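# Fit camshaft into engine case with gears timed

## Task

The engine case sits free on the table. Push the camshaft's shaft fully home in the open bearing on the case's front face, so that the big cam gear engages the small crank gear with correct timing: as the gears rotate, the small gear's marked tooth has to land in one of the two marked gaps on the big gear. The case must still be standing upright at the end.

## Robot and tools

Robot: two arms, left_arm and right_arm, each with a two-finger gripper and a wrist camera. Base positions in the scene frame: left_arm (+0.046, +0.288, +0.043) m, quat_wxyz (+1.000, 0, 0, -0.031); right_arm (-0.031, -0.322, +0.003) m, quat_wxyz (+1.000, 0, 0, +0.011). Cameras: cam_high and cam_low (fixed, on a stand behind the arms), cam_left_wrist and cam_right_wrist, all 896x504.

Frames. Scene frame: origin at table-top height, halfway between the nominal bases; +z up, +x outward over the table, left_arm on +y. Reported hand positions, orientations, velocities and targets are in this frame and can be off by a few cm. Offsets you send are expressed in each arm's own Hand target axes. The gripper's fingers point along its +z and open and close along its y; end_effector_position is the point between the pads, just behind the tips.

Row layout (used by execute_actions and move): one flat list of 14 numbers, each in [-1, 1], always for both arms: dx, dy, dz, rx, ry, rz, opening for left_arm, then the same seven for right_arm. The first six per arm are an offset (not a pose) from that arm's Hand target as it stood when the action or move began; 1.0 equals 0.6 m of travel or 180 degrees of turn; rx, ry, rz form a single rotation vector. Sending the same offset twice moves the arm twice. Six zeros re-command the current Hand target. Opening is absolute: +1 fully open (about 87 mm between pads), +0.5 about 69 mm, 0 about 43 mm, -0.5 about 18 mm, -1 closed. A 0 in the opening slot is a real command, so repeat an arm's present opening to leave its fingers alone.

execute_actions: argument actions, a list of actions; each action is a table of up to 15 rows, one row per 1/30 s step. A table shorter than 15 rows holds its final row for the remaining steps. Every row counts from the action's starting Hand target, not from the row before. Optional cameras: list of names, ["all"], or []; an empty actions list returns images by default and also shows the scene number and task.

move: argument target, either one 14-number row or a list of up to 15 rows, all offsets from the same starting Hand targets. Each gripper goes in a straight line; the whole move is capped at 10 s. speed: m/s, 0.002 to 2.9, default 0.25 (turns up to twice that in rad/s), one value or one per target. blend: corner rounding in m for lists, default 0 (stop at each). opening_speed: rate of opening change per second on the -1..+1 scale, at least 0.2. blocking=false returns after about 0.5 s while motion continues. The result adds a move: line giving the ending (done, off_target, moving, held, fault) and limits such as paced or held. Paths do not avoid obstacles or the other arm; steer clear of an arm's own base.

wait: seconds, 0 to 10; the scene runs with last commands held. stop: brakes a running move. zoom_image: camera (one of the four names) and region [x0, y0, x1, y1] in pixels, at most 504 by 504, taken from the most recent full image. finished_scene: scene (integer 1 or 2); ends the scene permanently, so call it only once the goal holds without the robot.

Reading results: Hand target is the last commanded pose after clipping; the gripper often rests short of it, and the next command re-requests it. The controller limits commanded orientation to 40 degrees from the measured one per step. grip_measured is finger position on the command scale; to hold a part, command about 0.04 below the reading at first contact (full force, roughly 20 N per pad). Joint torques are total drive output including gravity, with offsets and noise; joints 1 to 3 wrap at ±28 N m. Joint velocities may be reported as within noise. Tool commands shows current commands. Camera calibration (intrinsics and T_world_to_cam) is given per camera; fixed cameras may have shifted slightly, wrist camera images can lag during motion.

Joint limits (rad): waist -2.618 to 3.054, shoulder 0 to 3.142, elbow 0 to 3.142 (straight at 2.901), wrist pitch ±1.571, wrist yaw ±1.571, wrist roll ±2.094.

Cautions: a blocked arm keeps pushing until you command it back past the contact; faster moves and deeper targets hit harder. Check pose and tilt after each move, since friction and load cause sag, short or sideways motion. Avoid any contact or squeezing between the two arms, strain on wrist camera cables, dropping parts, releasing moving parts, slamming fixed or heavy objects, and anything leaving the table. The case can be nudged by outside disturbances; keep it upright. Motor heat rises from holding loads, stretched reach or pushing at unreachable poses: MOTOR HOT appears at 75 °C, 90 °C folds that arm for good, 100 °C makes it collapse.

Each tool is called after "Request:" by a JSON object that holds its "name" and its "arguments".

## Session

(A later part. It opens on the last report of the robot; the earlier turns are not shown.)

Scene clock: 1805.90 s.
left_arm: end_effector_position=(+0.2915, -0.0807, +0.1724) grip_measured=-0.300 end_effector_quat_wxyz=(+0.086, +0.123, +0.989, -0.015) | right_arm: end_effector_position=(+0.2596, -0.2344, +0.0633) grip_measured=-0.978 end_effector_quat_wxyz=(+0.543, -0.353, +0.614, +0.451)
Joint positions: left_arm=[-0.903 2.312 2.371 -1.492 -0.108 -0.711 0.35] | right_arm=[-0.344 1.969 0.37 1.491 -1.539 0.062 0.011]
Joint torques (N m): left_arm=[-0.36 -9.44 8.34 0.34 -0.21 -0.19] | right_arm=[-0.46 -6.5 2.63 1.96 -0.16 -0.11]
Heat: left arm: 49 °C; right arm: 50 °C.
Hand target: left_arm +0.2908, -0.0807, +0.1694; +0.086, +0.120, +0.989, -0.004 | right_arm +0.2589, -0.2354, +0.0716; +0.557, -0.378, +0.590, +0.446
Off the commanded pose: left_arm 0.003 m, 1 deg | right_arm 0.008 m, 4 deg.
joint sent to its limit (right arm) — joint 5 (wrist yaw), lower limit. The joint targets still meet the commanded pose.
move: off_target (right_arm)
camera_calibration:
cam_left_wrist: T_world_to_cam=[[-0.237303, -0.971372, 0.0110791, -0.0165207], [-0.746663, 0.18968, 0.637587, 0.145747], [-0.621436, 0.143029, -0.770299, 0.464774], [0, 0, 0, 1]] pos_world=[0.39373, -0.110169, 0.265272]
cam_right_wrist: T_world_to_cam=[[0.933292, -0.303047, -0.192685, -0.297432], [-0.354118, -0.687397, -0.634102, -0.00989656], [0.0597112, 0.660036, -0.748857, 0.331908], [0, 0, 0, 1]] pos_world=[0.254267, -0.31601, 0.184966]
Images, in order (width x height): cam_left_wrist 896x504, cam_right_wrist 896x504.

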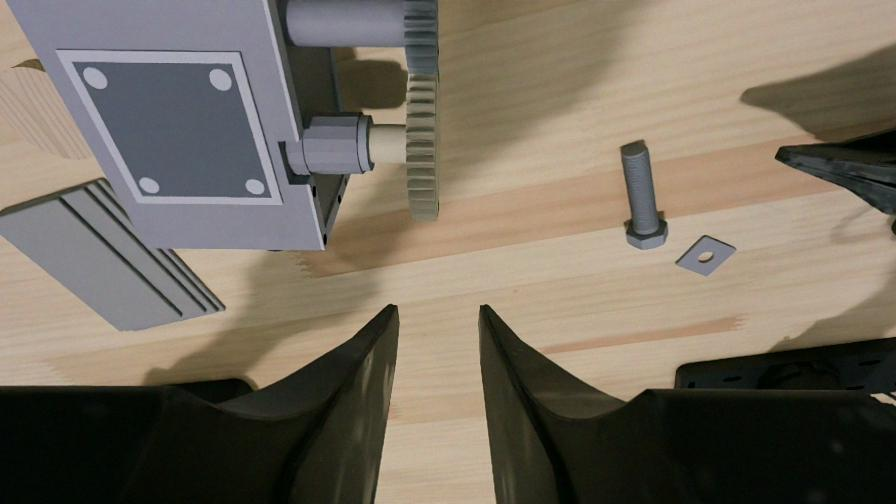

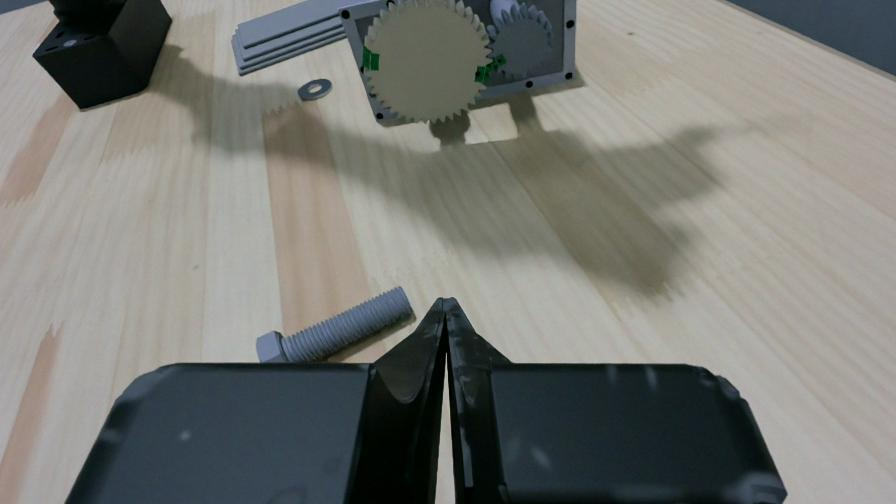

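Request:
{"name": "move", "arguments": {"target": [[0.0215,0.0093,0.1157,0,0,0,-0.2,0,0,0,0,0,0,-1],[0.0215,0.0093,0.1157,0,0,0,-0.85,0,0,0,0,0,0,-1]], "speed": 0.05, "opening_speed": 1.0, "cameras": ["cam_left_wrist"]}}

Scene clock: 1832.13 s.
left_arm: end_effector_position=(+0.2876, -0.0746, +0.0892) grip_measured=-0.616 end_effector_quat_wxyz=(+0.071, +0.123, +0.990, +0.003) | right_arm: end_effector_position=(+0.2596, -0.2344, +0.0633) grip_measured=-0.978 end_effector_quat_wxyz=(+0.543, -0.353, +0.614, +0.451)
Joint positions: left_arm=[-0.903 2.282 1.985 -1.184 -0.11 -0.714 0.192] | right_arm=[-0.344 1.969 0.37 1.491 -1.539 0.062 0.011]
Joint torques (N m): left_arm=[0.32 -13.07 5.67 0.52 -0.08 -0.08] | right_arm=[-0.44 -6.5 2.63 1.96 -0.17 -0.12]
Motor temperatures (°C): left_arm=[22 57 37 26 23 22 23] | right_arm=[23 38 36 48 23 24 23]
Heat: left arm: 57 °C; right arm: 48 °C.
Hand target: left_arm +0.2914, -0.0741, +0.0989; +0.086, +0.120, +0.989, -0.004 | right_arm +0.2589, -0.2354, +0.0716; +0.557, -0.378, +0.590, +0.446
Off the commanded pose: left_arm 0.010 m, 2 deg | right_arm 0.008 m, 4 deg.
joint sent to its limit (right arm) — joint 5 (wrist yaw), lower limit. The joint targets still meet the commanded pose.
move: off_target (right_arm); target 2's new opening was sent with left_arm's hand 0.011 m and 2 deg from that target
camera_calibration:
cam_left_wrist: T_world_to_cam=[[-0.234323, -0.971916, -0.0217353, -0.00865], [-0.73035, 0.161238, 0.663771, 0.185592], [-0.641625, 0.171411, -0.74762, 0.403246], [0, 0, 0, 1]] pos_world=[0.392253, -0.107452, 0.178096]
Images, in order (width x height): cam_left_wrist 896x504.

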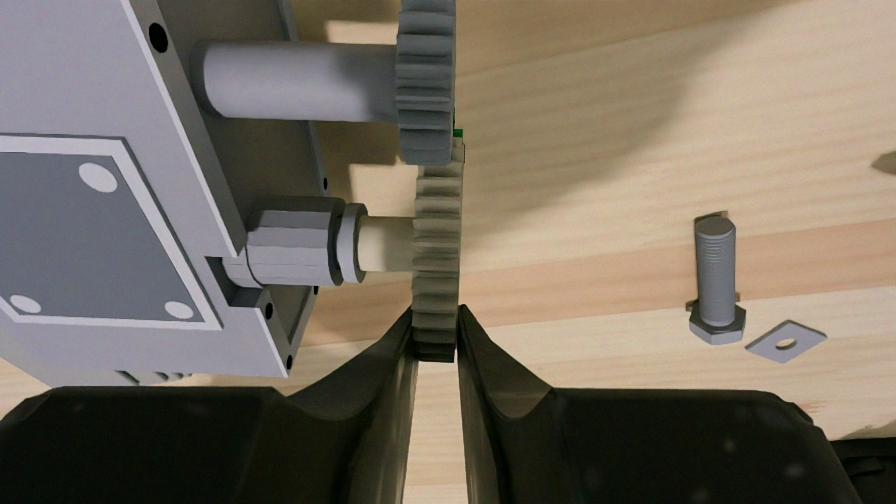

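Request:
{"name": "move", "arguments": {"target": [[0,-0.032,0,0,0,0,-0.85,0,0,0,0,0,0,-1],[0.0065,-0.032,0.002,0,-0.05,0,-0.85,0,0,0,0,0,0,-1]], "speed": 0.06, "cameras": ["cam_left_wrist","cam_right_wrist"]}}

Request:
{"name": "zoom_image", "arguments": {"camera": "cam_right_wrist", "region": [340, 0, 580, 140]}}

Scene clock: 1844.90 s.
left_arm: end_effector_position=(+0.2809, -0.0889, +0.0868) grip_measured=-0.617 end_effector_quat_wxyz=(+0.139, +0.120, +0.983, -0.007) | right_arm: end_effector_position=(+0.2596, -0.2344, +0.0633) grip_measured=-0.978 end_effector_quat_wxyz=(+0.543, -0.353, +0.614, +0.451)
Joint positions: left_arm=[-0.971 2.205 1.846 -1.027 -0.211 -0.77 0.191] | right_arm=[-0.344 1.969 0.37 1.491 -1.539 0.062 0.011]
Joint torques (N m): left_arm=[-0.72 -12.6 5.86 0.72 -0.38 -0.13] | right_arm=[-0.46 -6.52 2.61 1.97 -0.17 -0.11]
Motor temperatures (°C): left_arm=[22 63 37 26 23 22 24] | right_arm=[23 38 36 47 23 24 23]
Heat: left arm: 63 °C; right arm: 47 °C.
Hand target: left_arm +0.2833, -0.0919, +0.0968; +0.163, +0.120, +0.979, -0.013 | right_arm +0.2589, -0.2354, +0.0716; +0.557, -0.378, +0.590, +0.446
Off the commanded pose: left_arm 0.011 m, 3 deg | right_arm 0.008 m, 4 deg.
joint sent to its limit (right arm) — joint 5 (wrist yaw), lower limit. The joint targets still meet the commanded pose.
move: off_target (left_arm, right_arm)
camera_calibration:
cam_left_wrist: T_world_to_cam=[[-0.229696, -0.973124, -0.0164271, -0.025982], [-0.812709, 0.182491, 0.553354, 0.219198], [-0.535484, 0.140454, -0.832784, 0.374457], [0, 0, 0, 1]] pos_world=[0.372692, -0.117879, 0.190121]
cam_right_wrist: T_world_to_cam=[[0.933292, -0.303047, -0.192685, -0.297432], [-0.354118, -0.687397, -0.634102, -0.00989656], [0.0597112, 0.660036, -0.748857, 0.331908], [0, 0, 0, 1]] pos_world=[0.254267, -0.31601, 0.184966]
Images, in order (width x height): cam_left_wrist 896x504, cam_right_wrist 896x504.

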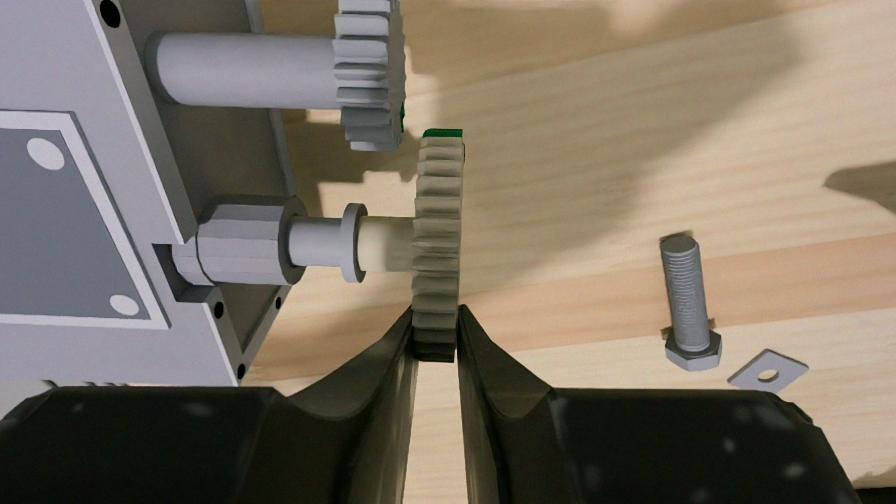

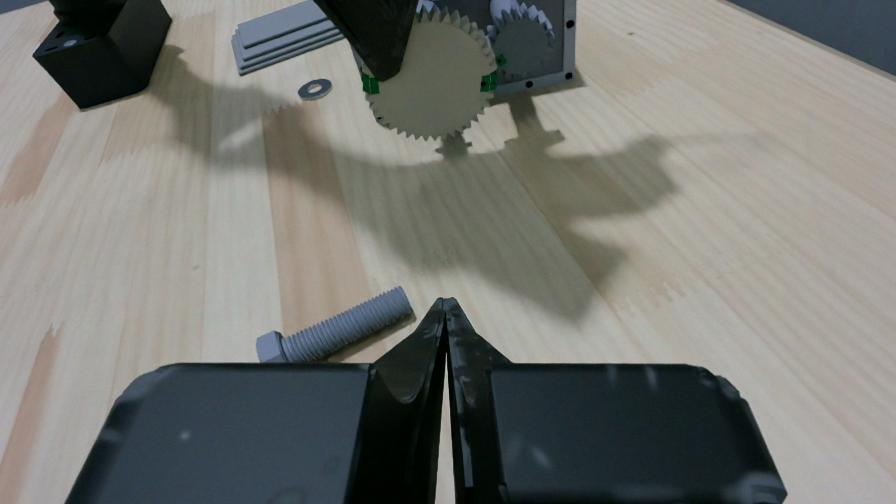

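Scaled by 2.100 from the camera's 896x504 image, which has a finer 1280x720 frame.

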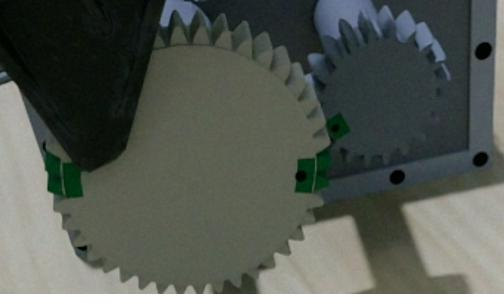

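Request:
{"name": "move", "arguments": {"target": [[0.002,0.008,0,0,-0.016,0,-0.85,0,0,0,0,0,0,-1],[0.002,0.022,0.001,0,-0.016,0,-0.85,0,0,0,0,0,0,-1],[-0.0015,0.022,0.002,0,0.012,0,-0.85,0,0,0,0,0,0,-1]], "speed": [0.06,0.05,0.04], "blend": [0.001,0.001,0], "cameras": ["cam_left_wrist","cam_right_wrist"]}}

Request:
{"name": "zoom_image", "arguments": {"camera": "cam_right_wrist", "region": [340, 0, 580, 140]}}

Request:
{"name": "zoom_image", "arguments": {"camera": "cam_right_wrist", "region": [450, 10, 550, 110]}}

Scene clock: 1864.53 s.
left_arm: end_effector_position=(+0.2838, -0.0809, +0.0874) grip_measured=-0.619 end_effector_quat_wxyz=(+0.144, +0.116, +0.983, -0.014) | right_arm: end_effector_position=(+0.2596, -0.2344, +0.0633) grip_measured=-0.978 end_effector_quat_wxyz=(+0.543, -0.353, +0.614, +0.451)
Joint positions: left_arm=[-0.955 2.163 1.78 -0.983 -0.208 -0.761 0.19] | right_arm=[-0.344 1.969 0.37 1.491 -1.539 0.062 0.011]
Joint torques (N m): left_arm=[0.8 -10.02 9.92 0.25 -0.03 0.04] | right_arm=[-0.46 -6.5 2.63 1.96 -0.16 -0.11]
Motor temperatures (°C): left_arm=[22 68 37 26 23 22 24] | right_arm=[23 38 36 47 23 24 23]
Heat: left arm: 68 °C; right arm: 47 °C.
Hand target: left_arm +0.2876, -0.0795, +0.0961; +0.145, +0.120, +0.982, -0.011 | right_arm +0.2589, -0.2354, +0.0716; +0.557, -0.378, +0.590, +0.446
Off the commanded pose: left_arm 0.010 m, 1 deg | right_arm 0.008 m, 4 deg.
joint sent to its limit (right arm) — joint 5 (wrist yaw), lower limit. The joint targets still meet the commanded pose.
move: off_target (right_arm)
camera_calibration:
cam_left_wrist: T_world_to_cam=[[-0.223246, -0.974759, -0.00251935, -0.020724], [-0.817994, 0.185936, 0.544347, 0.222364], [-0.530139, 0.123584, -0.838856, 0.37303], [0, 0, 0, 1]] pos_world=[0.375024, -0.107647, 0.191823]
cam_right_wrist: T_world_to_cam=[[0.933292, -0.303047, -0.192685, -0.297432], [-0.354118, -0.687397, -0.634102, -0.00989656], [0.0597112, 0.660036, -0.748857, 0.331908], [0, 0, 0, 1]] pos_world=[0.254267, -0.31601, 0.184966]
Images, in order (width x height): cam_left_wrist 896x504, cam_right_wrist 896x504.

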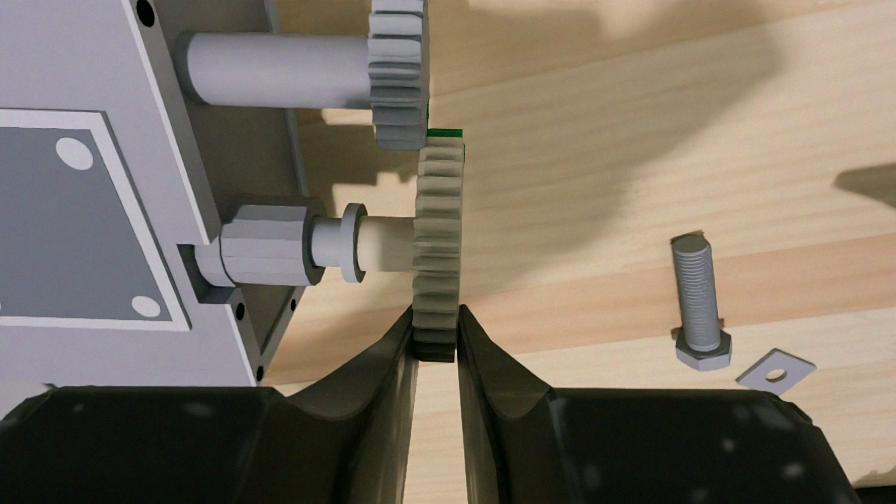

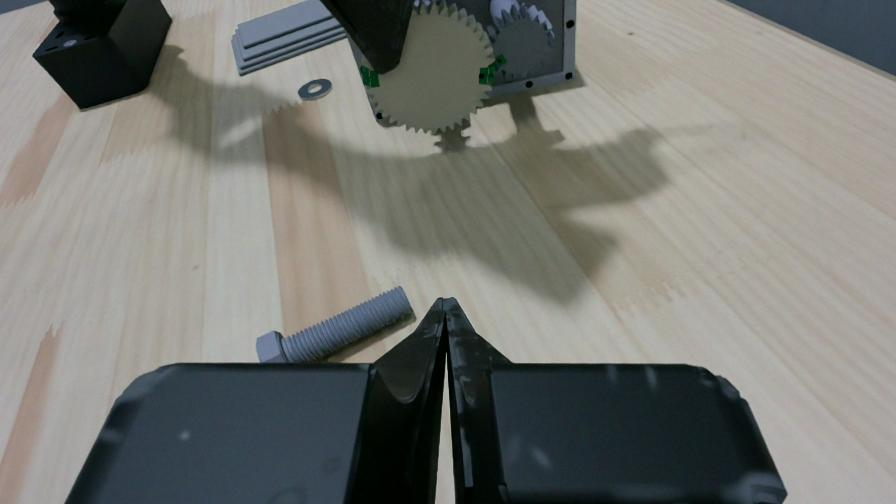

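Scaled by 2.100 from the camera's 896x504 image, which has a finer 1280x720 frame.

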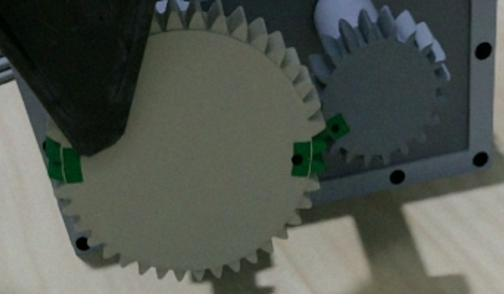

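Scaled by 5.040 from the camera's 896x504 image, which has a finer 1280x720 frame.

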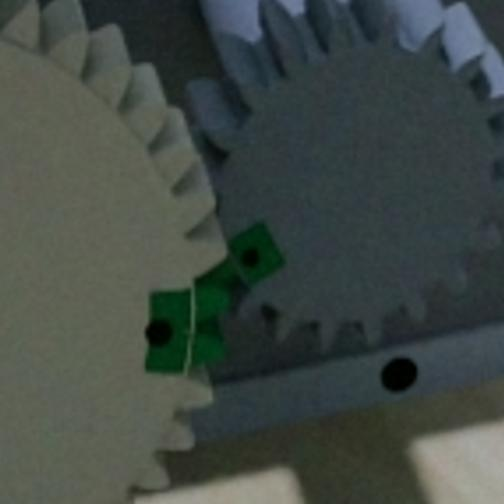

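Request:
{"name": "move", "arguments": {"target": [[0.002,0.014,0,0,-0.014,0,-0.85,0,0,0,0,0,0,-1],[-0.002,0.014,0.001,0,0.014,0,-0.85,0,0,0,0,0,0,-1],[0.002,0.018,0.001,0,-0.014,0,-0.85,0,0,0,0,0,0,-1]], "speed": [0.06,0.04,0.04], "blend": [0.001,0.001,0], "cameras": ["cam_left_wrist","cam_right_wrist"]}}

Request:
{"name": "zoom_image", "arguments": {"camera": "cam_right_wrist", "region": [450, 10, 550, 110]}}

Scene clock: 1879.10 s.
left_arm: end_effector_position=(+0.2865, -0.0705, +0.0860) grip_measured=-0.620 end_effector_quat_wxyz=(+0.145, +0.114, +0.983, -0.014) | right_arm: end_effector_position=(+0.2596, -0.2344, +0.0633) grip_measured=-0.978 end_effector_quat_wxyz=(+0.543, -0.353, +0.614, +0.451)
Joint positions: left_arm=[-0.937 2.13 1.721 -0.952 -0.206 -0.746 0.19] | right_arm=[-0.344 1.969 0.37 1.491 -1.539 0.062 0.011]
Joint torques (N m): left_arm=[-0.42 -12.08 5.64 0.68 -0.37 0.04] | right_arm=[-0.46 -6.5 2.62 1.97 -0.17 -0.11]
Motor temperatures (°C): left_arm=[22 72 38 26 23 22 24] | right_arm=[23 38 36 46 23 24 23]
Heat: left arm: 72 °C; right arm: 46 °C.
Hand target: left_arm +0.2893, -0.0687, +0.0953; +0.166, +0.120, +0.979, -0.013 | right_arm +0.2589, -0.2354, +0.0716; +0.557, -0.378, +0.590, +0.446
Off the commanded pose: left_arm 0.010 m, 2 deg | right_arm 0.008 m, 4 deg.
joint sent to its limit (right arm) — joint 5 (wrist yaw), lower limit. The joint targets still meet the commanded pose.
move: off_target (right_arm)
camera_calibration:
cam_left_wrist: T_world_to_cam=[[-0.220727, -0.975334, -0.00147388, -0.0107797], [-0.820056, 0.184768, 0.541636, 0.224043], [-0.528004, 0.120762, -0.840612, 0.371378], [0, 0, 0, 1]] pos_world=[0.377437, -0.0967581, 0.190819]
cam_right_wrist: T_world_to_cam=[[0.933292, -0.303047, -0.192685, -0.297432], [-0.354118, -0.687397, -0.634102, -0.00989656], [0.0597112, 0.660036, -0.748857, 0.331908], [0, 0, 0, 1]] pos_world=[0.254267, -0.31601, 0.184966]
Images, in order (width x height): cam_left_wrist 896x504, cam_right_wrist 896x504.

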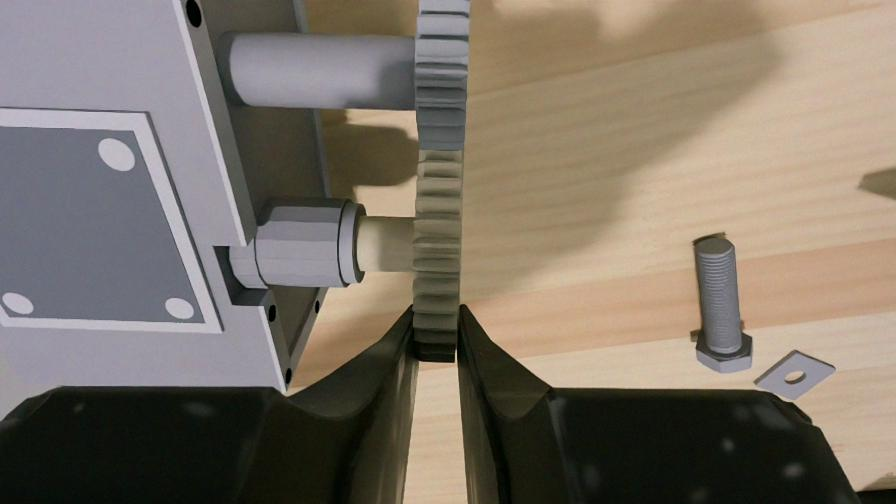

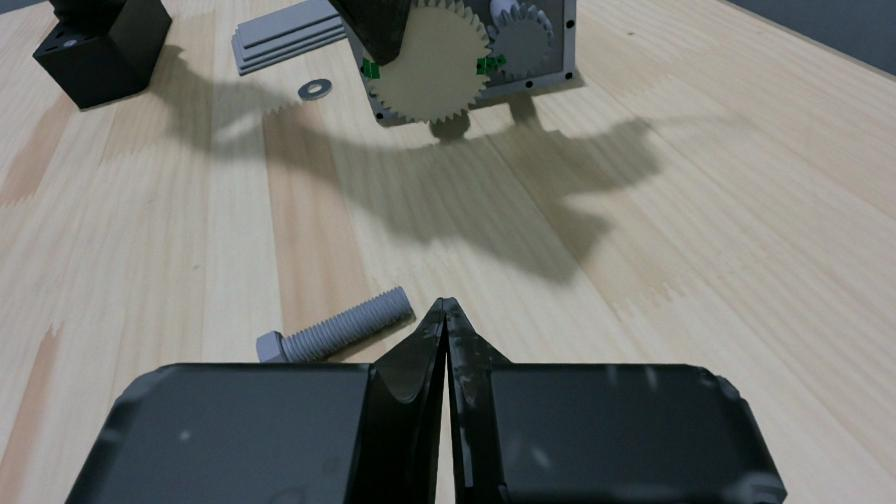

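Scaled by 5.040 from the camera's 896x504 image, which has a finer 1280x720 frame.

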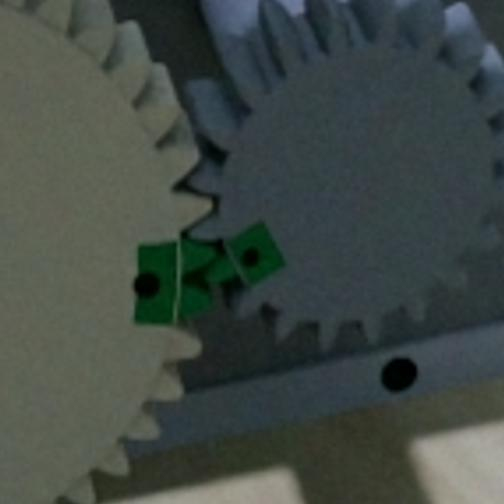

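Request:
{"name": "move", "arguments": {"target": [[0,0.014,0,0,0,0,-0.85,0,0,0,0,0,0,-1],[0,0.014,0,0,0,0,-0.25,0,0,0,0,0,0,-1],[0.002,0.014,-0.14,0,0,0,-0.25,0,0,0,0,0,0,-1],[0.22,0.22,-0.2235,0.233,-0.08,0.265,-0.25,0,0,0,0,0,0,-1]], "speed": [0.1,0.1,0.1,0.25], "opening_speed": 0.8, "blend": [0,0,0.02,0], "cameras": ["cam_right_wrist","cam_high","cam_low","cam_left_wrist"]}}

Request:
{"name": "zoom_image", "arguments": {"camera": "cam_right_wrist", "region": [450, 10, 550, 110]}}

Request:
{"name": "zoom_image", "arguments": {"camera": "cam_high", "region": [415, 220, 515, 310]}}

Scene clock: 1896.30 s.
left_arm: end_effector_position=(+0.1619, +0.0949, +0.1856) grip_measured=-0.250 end_effector_quat_wxyz=(+0.234, +0.541, +0.752, -0.296) | right_arm: end_effector_position=(+0.2596, -0.2344, +0.0633) grip_measured=-0.978 end_effector_quat_wxyz=(+0.543, -0.353, +0.614, +0.451)
Joint positions: left_arm=[-0.614 0.951 0.828 -0.874 0.552 0.404 0.375] | right_arm=[-0.344 1.969 0.37 1.491 -1.539 0.062 0.011]
Joint torques (N m): left_arm=[0.77 -1.31 6.26 0.86 0.66 0.05] | right_arm=[-0.44 -6.5 2.63 1.96 -0.17 -0.11]
Motor temperatures (°C): left_arm=[22 75 37 26 23 22 24] | right_arm=[23 37 35 46 23 24 23]
Heat: left arm: 75 °C; right arm: 46 °C. Fold the left arm in close to its base, or ease its load, before you think long.
Hand target: left_arm +0.1567, +0.0987, +0.1805; +0.220, +0.543, +0.753, -0.299 | right_arm +0.2589, -0.2354, +0.0716; +0.557, -0.378, +0.590, +0.446
Off the commanded pose: left_arm 0.008 m, 2 deg | right_arm 0.008 m, 4 deg.
MOTOR HOT: joint 2 (shoulder) of the left arm reports 75 °C; the controller's stop level is 90 °C. To cool a motor, set the load down, stop pushing, or move to a pose that needs little force.
joint sent to its limit (right arm) — joint 5 (wrist yaw), lower limit. The joint targets still meet the commanded pose.
move: off_target (right_arm); target 2's new opening was sent with left_arm's hand 0.014 m and 2 deg from that target
camera_calibration:
cam_left_wrist: T_world_to_cam=[[-0.949013, -0.244842, 0.198561, 0.134539], [-0.22668, 0.967748, 0.109908, -0.0529071], [-0.219067, 0.059294, -0.973906, 0.349914], [0, 0, 0, 1]] pos_world=[0.192341, 0.0633937, 0.319884]
cam_right_wrist: T_world_to_cam=[[0.933292, -0.303047, -0.192685, -0.297432], [-0.354118, -0.687397, -0.634102, -0.00989656], [0.0597112, 0.660036, -0.748857, 0.331908], [0, 0, 0, 1]] pos_world=[0.254267, -0.31601, 0.184966]

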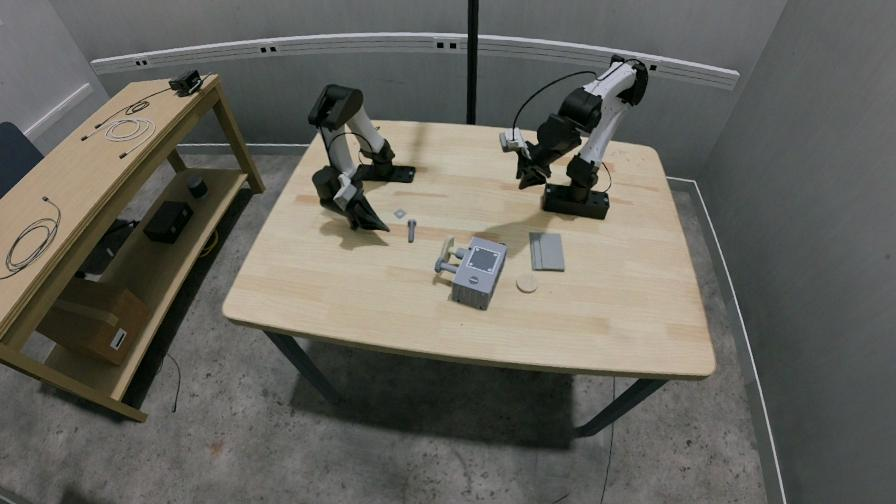

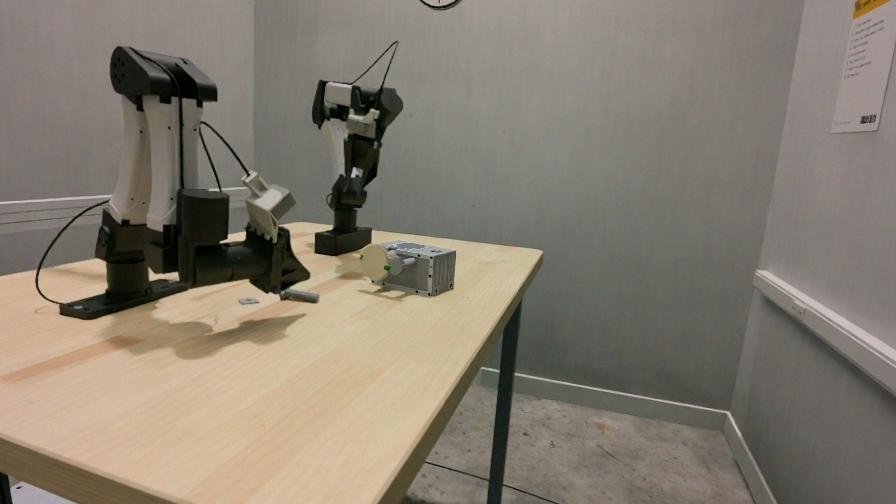

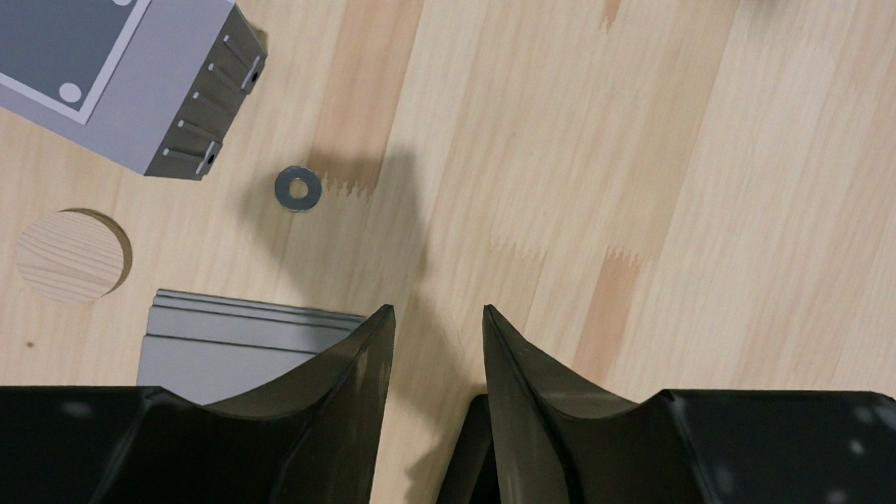

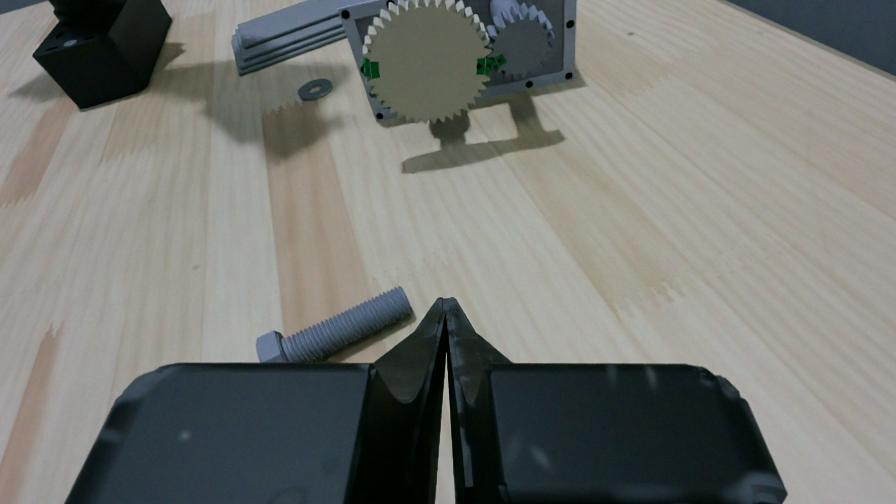

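Scaled by 5.040 from the camera's 896x504 image, which has a finer 1280x720 frame.

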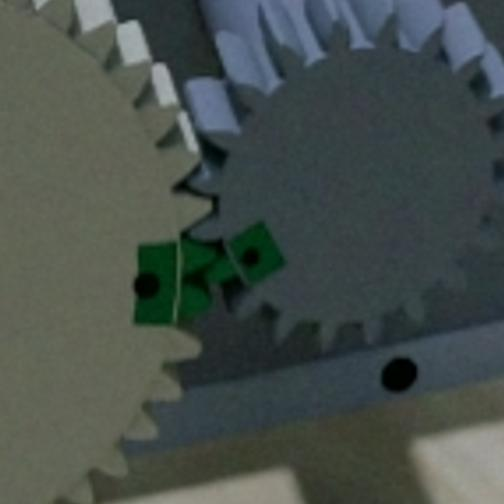

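Scaled by 5.040 from the camera's 896x504 image, which has a finer 1280x720 frame.

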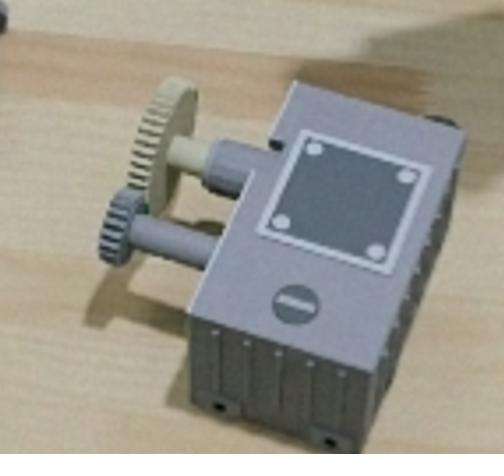

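Request:
{"name": "finished_scene", "arguments": {"scene": 1}}

The scene is finished: the task was done.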